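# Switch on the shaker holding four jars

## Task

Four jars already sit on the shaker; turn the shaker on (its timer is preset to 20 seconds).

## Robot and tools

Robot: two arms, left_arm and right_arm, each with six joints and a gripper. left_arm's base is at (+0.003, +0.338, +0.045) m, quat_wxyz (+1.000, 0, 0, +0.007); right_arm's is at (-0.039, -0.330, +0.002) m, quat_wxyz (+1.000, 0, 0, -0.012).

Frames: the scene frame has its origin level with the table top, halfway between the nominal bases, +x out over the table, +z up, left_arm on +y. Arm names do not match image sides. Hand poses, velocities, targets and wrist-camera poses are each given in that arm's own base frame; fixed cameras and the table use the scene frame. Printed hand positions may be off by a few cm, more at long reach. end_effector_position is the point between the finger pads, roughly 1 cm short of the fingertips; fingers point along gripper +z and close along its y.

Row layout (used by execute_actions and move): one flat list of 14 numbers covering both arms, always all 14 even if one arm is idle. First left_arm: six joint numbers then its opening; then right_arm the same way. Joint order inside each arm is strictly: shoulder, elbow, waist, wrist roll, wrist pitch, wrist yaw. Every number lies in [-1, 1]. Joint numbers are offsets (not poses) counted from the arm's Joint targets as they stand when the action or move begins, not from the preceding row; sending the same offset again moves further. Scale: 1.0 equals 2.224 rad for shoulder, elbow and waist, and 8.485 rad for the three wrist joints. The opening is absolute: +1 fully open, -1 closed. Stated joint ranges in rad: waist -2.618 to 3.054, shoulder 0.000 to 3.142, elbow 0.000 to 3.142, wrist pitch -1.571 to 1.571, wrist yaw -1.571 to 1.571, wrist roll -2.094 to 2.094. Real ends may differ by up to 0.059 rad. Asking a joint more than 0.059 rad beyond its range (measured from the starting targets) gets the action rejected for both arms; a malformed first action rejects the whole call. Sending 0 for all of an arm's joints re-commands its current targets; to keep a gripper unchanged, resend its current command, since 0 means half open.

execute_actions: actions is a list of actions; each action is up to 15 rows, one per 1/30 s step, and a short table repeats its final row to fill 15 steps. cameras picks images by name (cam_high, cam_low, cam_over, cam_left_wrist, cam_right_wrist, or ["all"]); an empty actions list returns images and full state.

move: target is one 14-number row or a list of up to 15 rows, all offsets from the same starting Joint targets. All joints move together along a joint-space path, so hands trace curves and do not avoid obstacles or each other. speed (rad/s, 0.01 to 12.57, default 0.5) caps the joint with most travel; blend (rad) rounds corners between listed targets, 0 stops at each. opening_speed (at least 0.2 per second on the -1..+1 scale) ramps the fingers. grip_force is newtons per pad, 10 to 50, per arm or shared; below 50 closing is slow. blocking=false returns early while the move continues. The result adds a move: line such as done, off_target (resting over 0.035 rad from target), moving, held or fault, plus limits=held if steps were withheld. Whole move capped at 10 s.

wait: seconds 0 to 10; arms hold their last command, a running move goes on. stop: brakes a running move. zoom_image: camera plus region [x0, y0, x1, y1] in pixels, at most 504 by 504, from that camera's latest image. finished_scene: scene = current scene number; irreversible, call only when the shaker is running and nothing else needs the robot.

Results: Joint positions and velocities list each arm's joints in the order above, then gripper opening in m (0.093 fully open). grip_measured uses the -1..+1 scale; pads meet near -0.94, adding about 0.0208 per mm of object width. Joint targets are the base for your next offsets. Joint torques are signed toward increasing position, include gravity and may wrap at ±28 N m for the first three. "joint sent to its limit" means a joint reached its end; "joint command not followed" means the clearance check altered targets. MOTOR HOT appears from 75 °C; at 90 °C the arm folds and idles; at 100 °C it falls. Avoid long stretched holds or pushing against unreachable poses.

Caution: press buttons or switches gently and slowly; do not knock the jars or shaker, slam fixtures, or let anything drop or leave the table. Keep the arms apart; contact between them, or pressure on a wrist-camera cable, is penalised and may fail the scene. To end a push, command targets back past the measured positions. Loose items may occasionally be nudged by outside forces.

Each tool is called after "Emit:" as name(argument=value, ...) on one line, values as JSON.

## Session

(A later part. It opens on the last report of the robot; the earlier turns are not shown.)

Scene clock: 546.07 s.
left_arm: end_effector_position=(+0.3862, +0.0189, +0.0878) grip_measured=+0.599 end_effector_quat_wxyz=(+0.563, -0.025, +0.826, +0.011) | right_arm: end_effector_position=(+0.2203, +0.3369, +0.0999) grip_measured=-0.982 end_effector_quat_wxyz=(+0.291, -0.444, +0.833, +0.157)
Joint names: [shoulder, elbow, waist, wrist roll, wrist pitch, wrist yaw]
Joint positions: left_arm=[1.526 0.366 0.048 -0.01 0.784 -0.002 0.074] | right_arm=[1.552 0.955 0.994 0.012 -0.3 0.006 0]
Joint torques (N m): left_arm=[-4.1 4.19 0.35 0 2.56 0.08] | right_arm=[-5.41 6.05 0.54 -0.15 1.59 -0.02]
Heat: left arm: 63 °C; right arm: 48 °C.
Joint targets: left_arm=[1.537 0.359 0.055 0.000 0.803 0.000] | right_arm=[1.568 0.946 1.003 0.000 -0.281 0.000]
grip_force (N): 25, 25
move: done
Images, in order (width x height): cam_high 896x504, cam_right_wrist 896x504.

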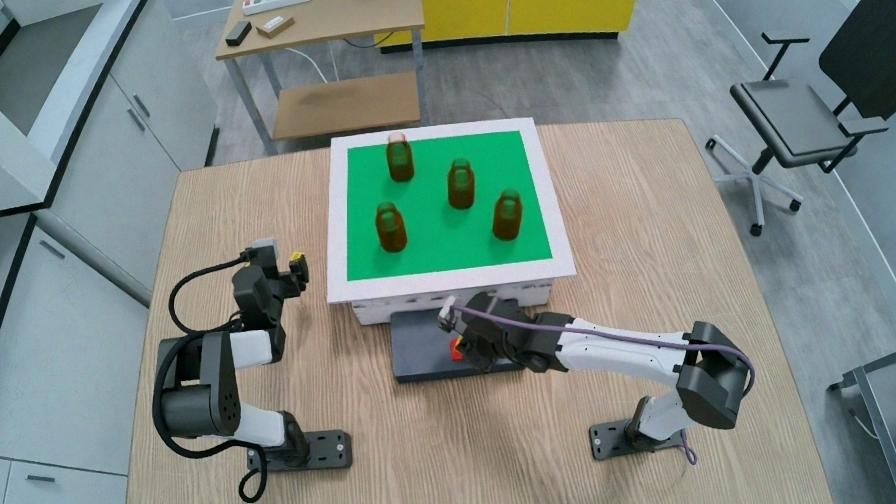

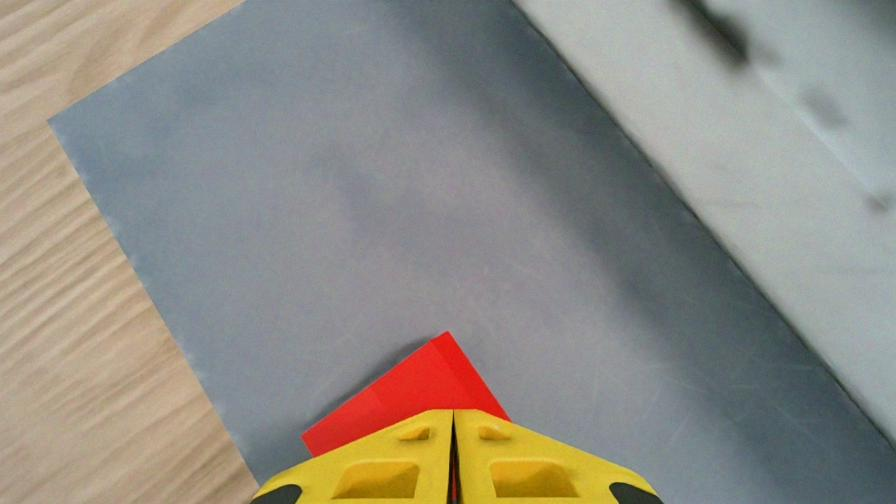

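Emit:
move(target=[0,0,0,0,0,0,0.6,0.0212,0.0023,-0.0049,0,0.005,0,-1], speed=0.1, cameras=["cam_high","cam_right_wrist"])

Emit:
zoom_image(camera="cam_high", region=[420, 300, 520, 380])

Scene clock: 580.10 s.
left_arm: end_effector_position=(+0.3862, +0.0189, +0.0878) grip_measured=+0.599 end_effector_quat_wxyz=(+0.563, -0.025, +0.826, +0.011) | right_arm: end_effector_position=(+0.2260, +0.3458, +0.0950) grip_measured=-0.982 end_effector_quat_wxyz=(+0.300, -0.443, +0.829, +0.162)
Joint names: [shoulder, elbow, waist, wrist roll, wrist pitch, wrist yaw]
Joint positions: left_arm=[1.526 0.366 0.048 -0.01 0.784 -0.002 0.074] | right_arm=[1.588 0.955 0.994 0.012 -0.241 0.006 0]
Joint torques (N m): left_arm=[-4.1 4.15 0.39 0 2.55 0.07] | right_arm=[-4.71 6.43 -0.31 -0.16 1.44 -0.01]
Heat: left arm: 65 °C; right arm: 48 °C.
Joint targets: left_arm=[1.537 0.359 0.055 0.000 0.803 0.000] | right_arm=[1.615 0.951 0.992 0.000 -0.238 -0.001]
grip_force (N): 25, 25
move: done
Images, in order (width x height): cam_high 896x504, cam_right_wrist 896x504.

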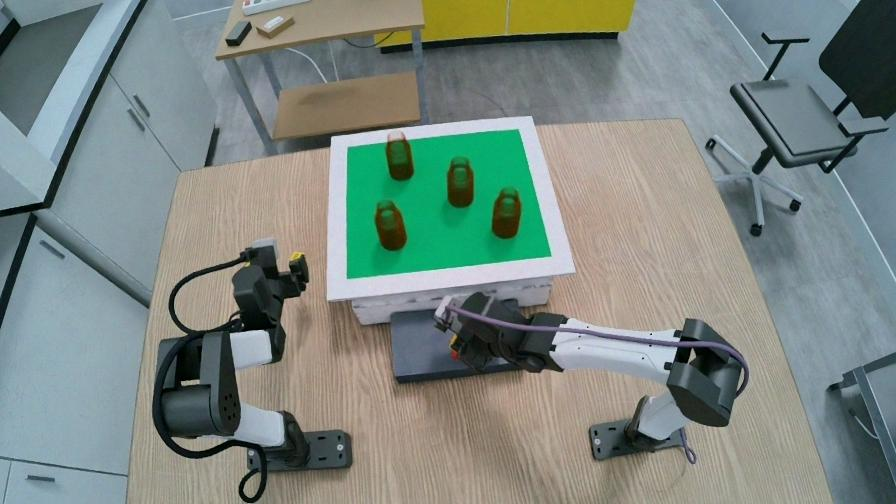

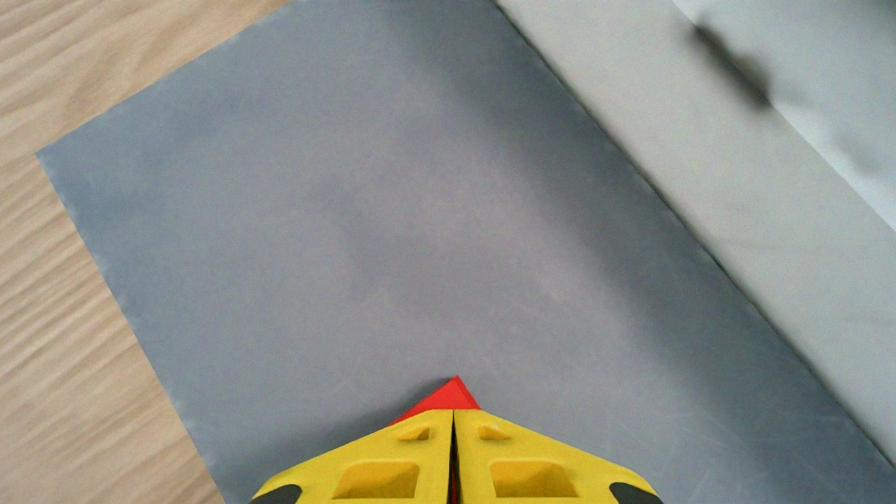

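Scaled by 5.040 from the camera's 896x504 image, which has a finer 1280x720 frame.

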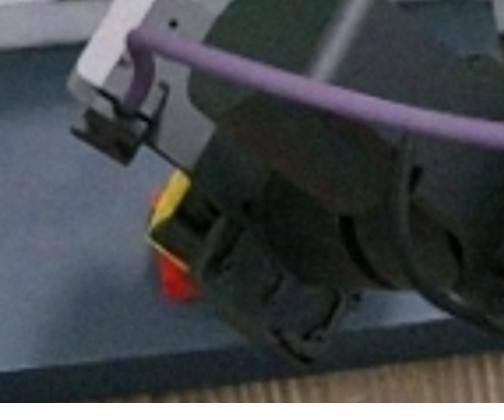

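Emit:
wait(seconds=0.3, cameras=["cam_high","cam_over","cam_low"])

Scene clock: 584.57 s.
left_arm: end_effector_position=(+0.3862, +0.0189, +0.0878) grip_measured=+0.599 end_effector_quat_wxyz=(+0.563, -0.025, +0.826, +0.011) | right_arm: end_effector_position=(+0.2260, +0.3458, +0.0951) grip_measured=-0.982 end_effector_quat_wxyz=(+0.301, -0.443, +0.829, +0.162)
Joint names: [shoulder, elbow, waist, wrist roll, wrist pitch, wrist yaw]
Joint positions: left_arm=[1.526 0.366 0.048 -0.01 0.784 -0.002 0.074] | right_arm=[1.588 0.955 0.994 0.012 -0.241 0.006 0]
Joint torques (N m): left_arm=[-4.1 4.21 0.34 0 2.56 0.08] | right_arm=[-4.64 6.42 -0.31 -0.15 1.42 -0.01]
Heat: left arm: 65 °C; right arm: 48 °C.
Joint targets: left_arm=[1.537 0.359 0.055 0.000 0.803 0.000] | right_arm=[1.615 0.951 0.992 0.000 -0.238 -0.001]
Tool commands: left_gripper/opening=+0.6 right_gripper/opening=-1.0
grip_force (N): 25, 25
wait: 0.30 s; at rest from the start
Images, in order (width x height): cam_high 896x504, cam_low 896x504, cam_over 896x504.

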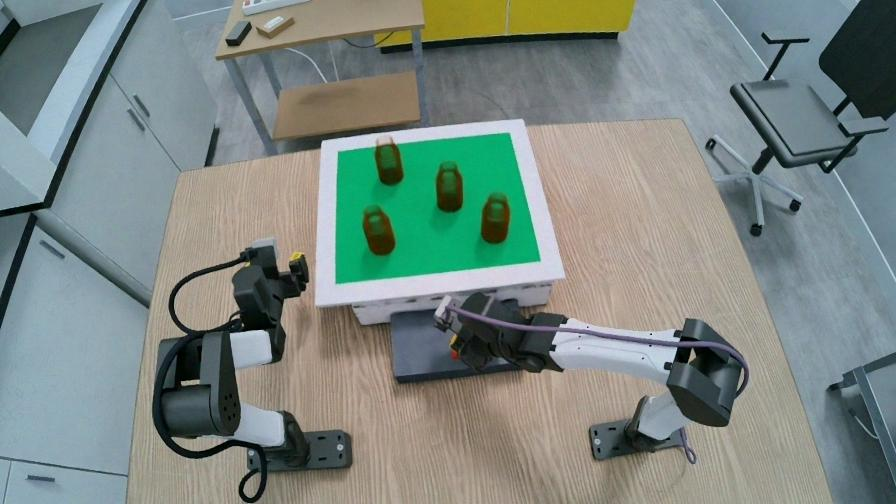

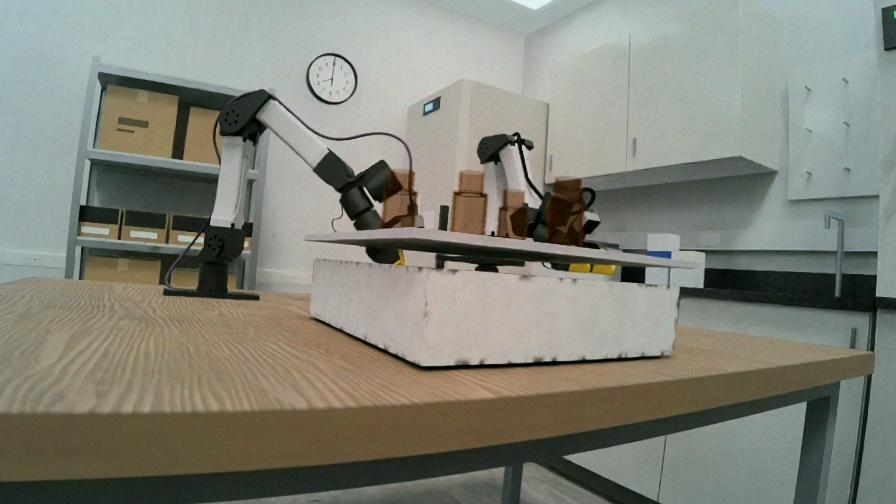

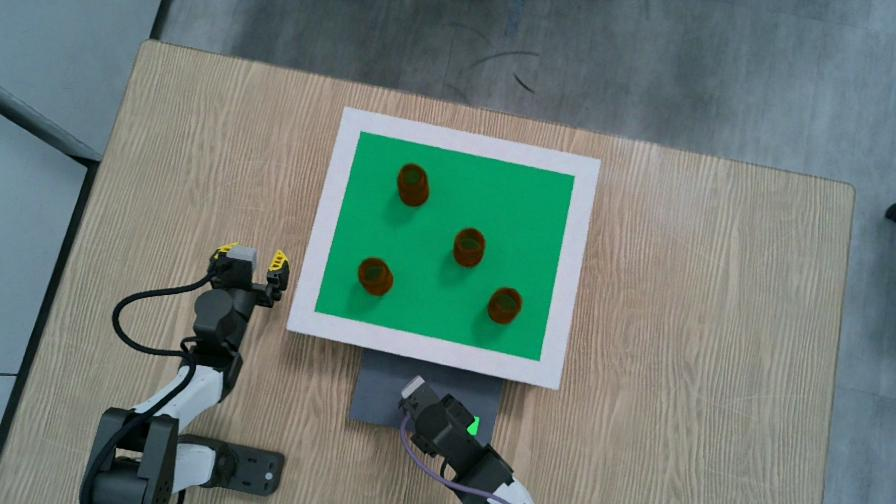

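Emit:
move(target=[0,0,0,0,0,0,0.6,-0.1623,0,0,0,-0.0431,0,-1], speed=0.35, cameras=["cam_over"])

Emit:
wait(seconds=8, cameras=["cam_over","cam_high"])

Scene clock: 602.60 s.
left_arm: end_effector_position=(+0.3862, +0.0189, +0.0878) grip_measured=+0.599 end_effector_quat_wxyz=(+0.563, -0.025, +0.826, +0.011) | right_arm: end_effector_position=(+0.1876, +0.2867, +0.1561) grip_measured=-0.982 end_effector_quat_wxyz=(+0.287, -0.445, +0.834, +0.155)
Joint names: [shoulder, elbow, waist, wrist roll, wrist pitch, wrist yaw]
Joint positions: left_arm=[1.526 0.366 0.048 -0.01 0.784 -0.002 0.074] | right_arm=[1.269 0.955 0.994 0.012 -0.592 0.006 0]
Joint torques (N m): left_arm=[-4.08 4.19 0.38 0.01 2.56 0.08] | right_arm=[-6.04 6.78 -0.34 -0.15 1.23 0]
Heat: left arm: 65 °C; right arm: 48 °C.
Joint targets: left_arm=[1.537 0.359 0.055 0.000 0.803 0.000] | right_arm=[1.254 0.951 0.992 0.000 -0.604 -0.001]
grip_force (N): 25, 25
move: done
Images, in order (width x height): cam_over 896x504.

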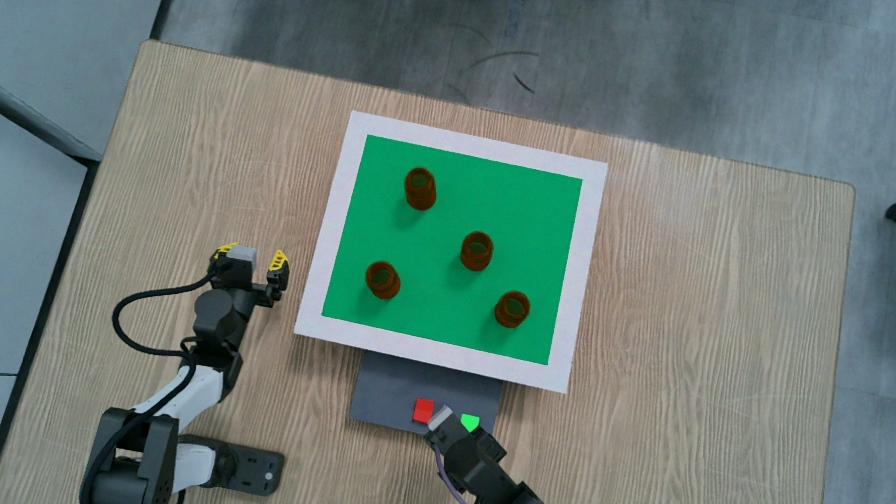

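Scene clock: 610.60 s.
left_arm: end_effector_position=(+0.3862, +0.0189, +0.0878) grip_measured=+0.599 end_effector_quat_wxyz=(+0.563, -0.025, +0.826, +0.011) | right_arm: end_effector_position=(+0.1875, +0.2866, +0.1560) grip_measured=-0.982 end_effector_quat_wxyz=(+0.287, -0.445, +0.834, +0.155)
Joint names: [shoulder, elbow, waist, wrist roll, wrist pitch, wrist yaw]
Joint positions: left_arm=[1.526 0.366 0.048 -0.01 0.784 -0.002 0.074] | right_arm=[1.269 0.955 0.994 0.012 -0.593 0.006 0]
Joint torques (N m): left_arm=[-4.11 4.19 0.32 -0.01 2.55 0.08] | right_arm=[-6.06 6.76 -0.34 -0.15 1.25 0]
Heat: left arm: 66 °C; right arm: 47 °C.
Joint targets: left_arm=[1.537 0.359 0.055 0.000 0.803 0.000] | right_arm=[1.254 0.951 0.992 0.000 -0.604 -0.001]
Tool commands: left_gripper/opening=+0.6 right_gripper/opening=-1.0
grip_force (N): 25, 25
wait: 8.00 s; at rest by 0.17 s
Images, in order (width x height): cam_high 896x504, cam_over 896x504.

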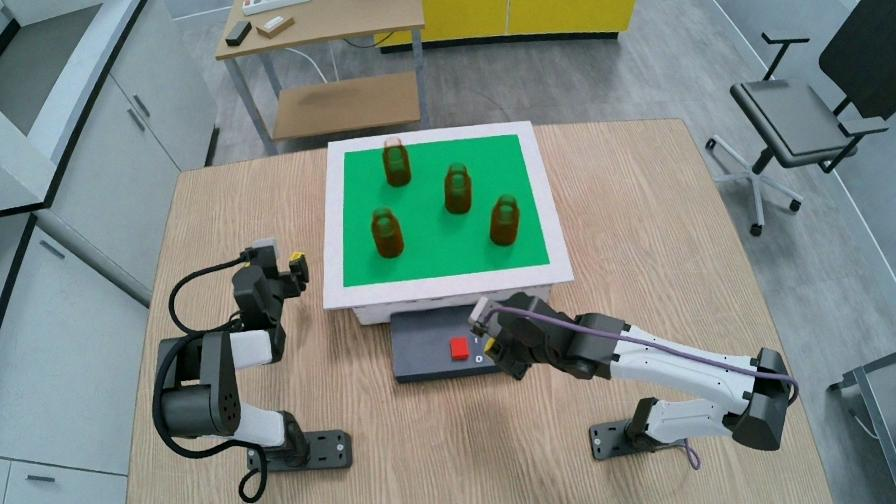

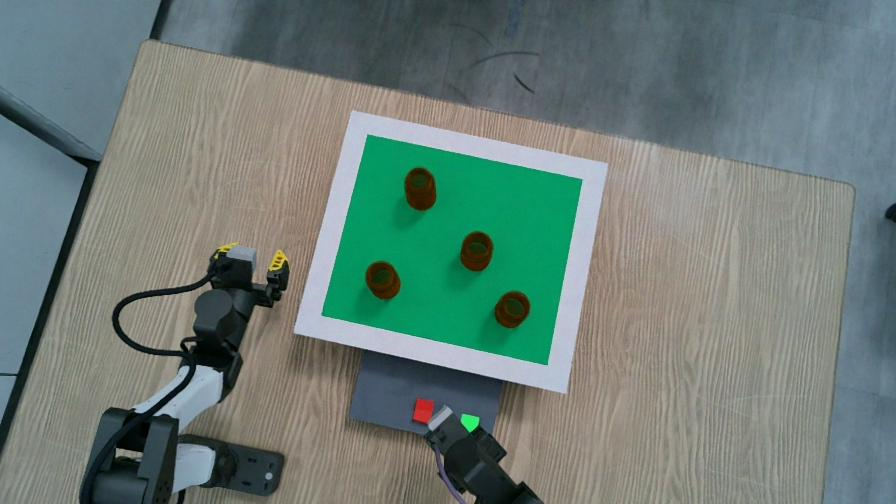

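Emit:
finished_scene(scene=1)

The scene is finished: the task was done.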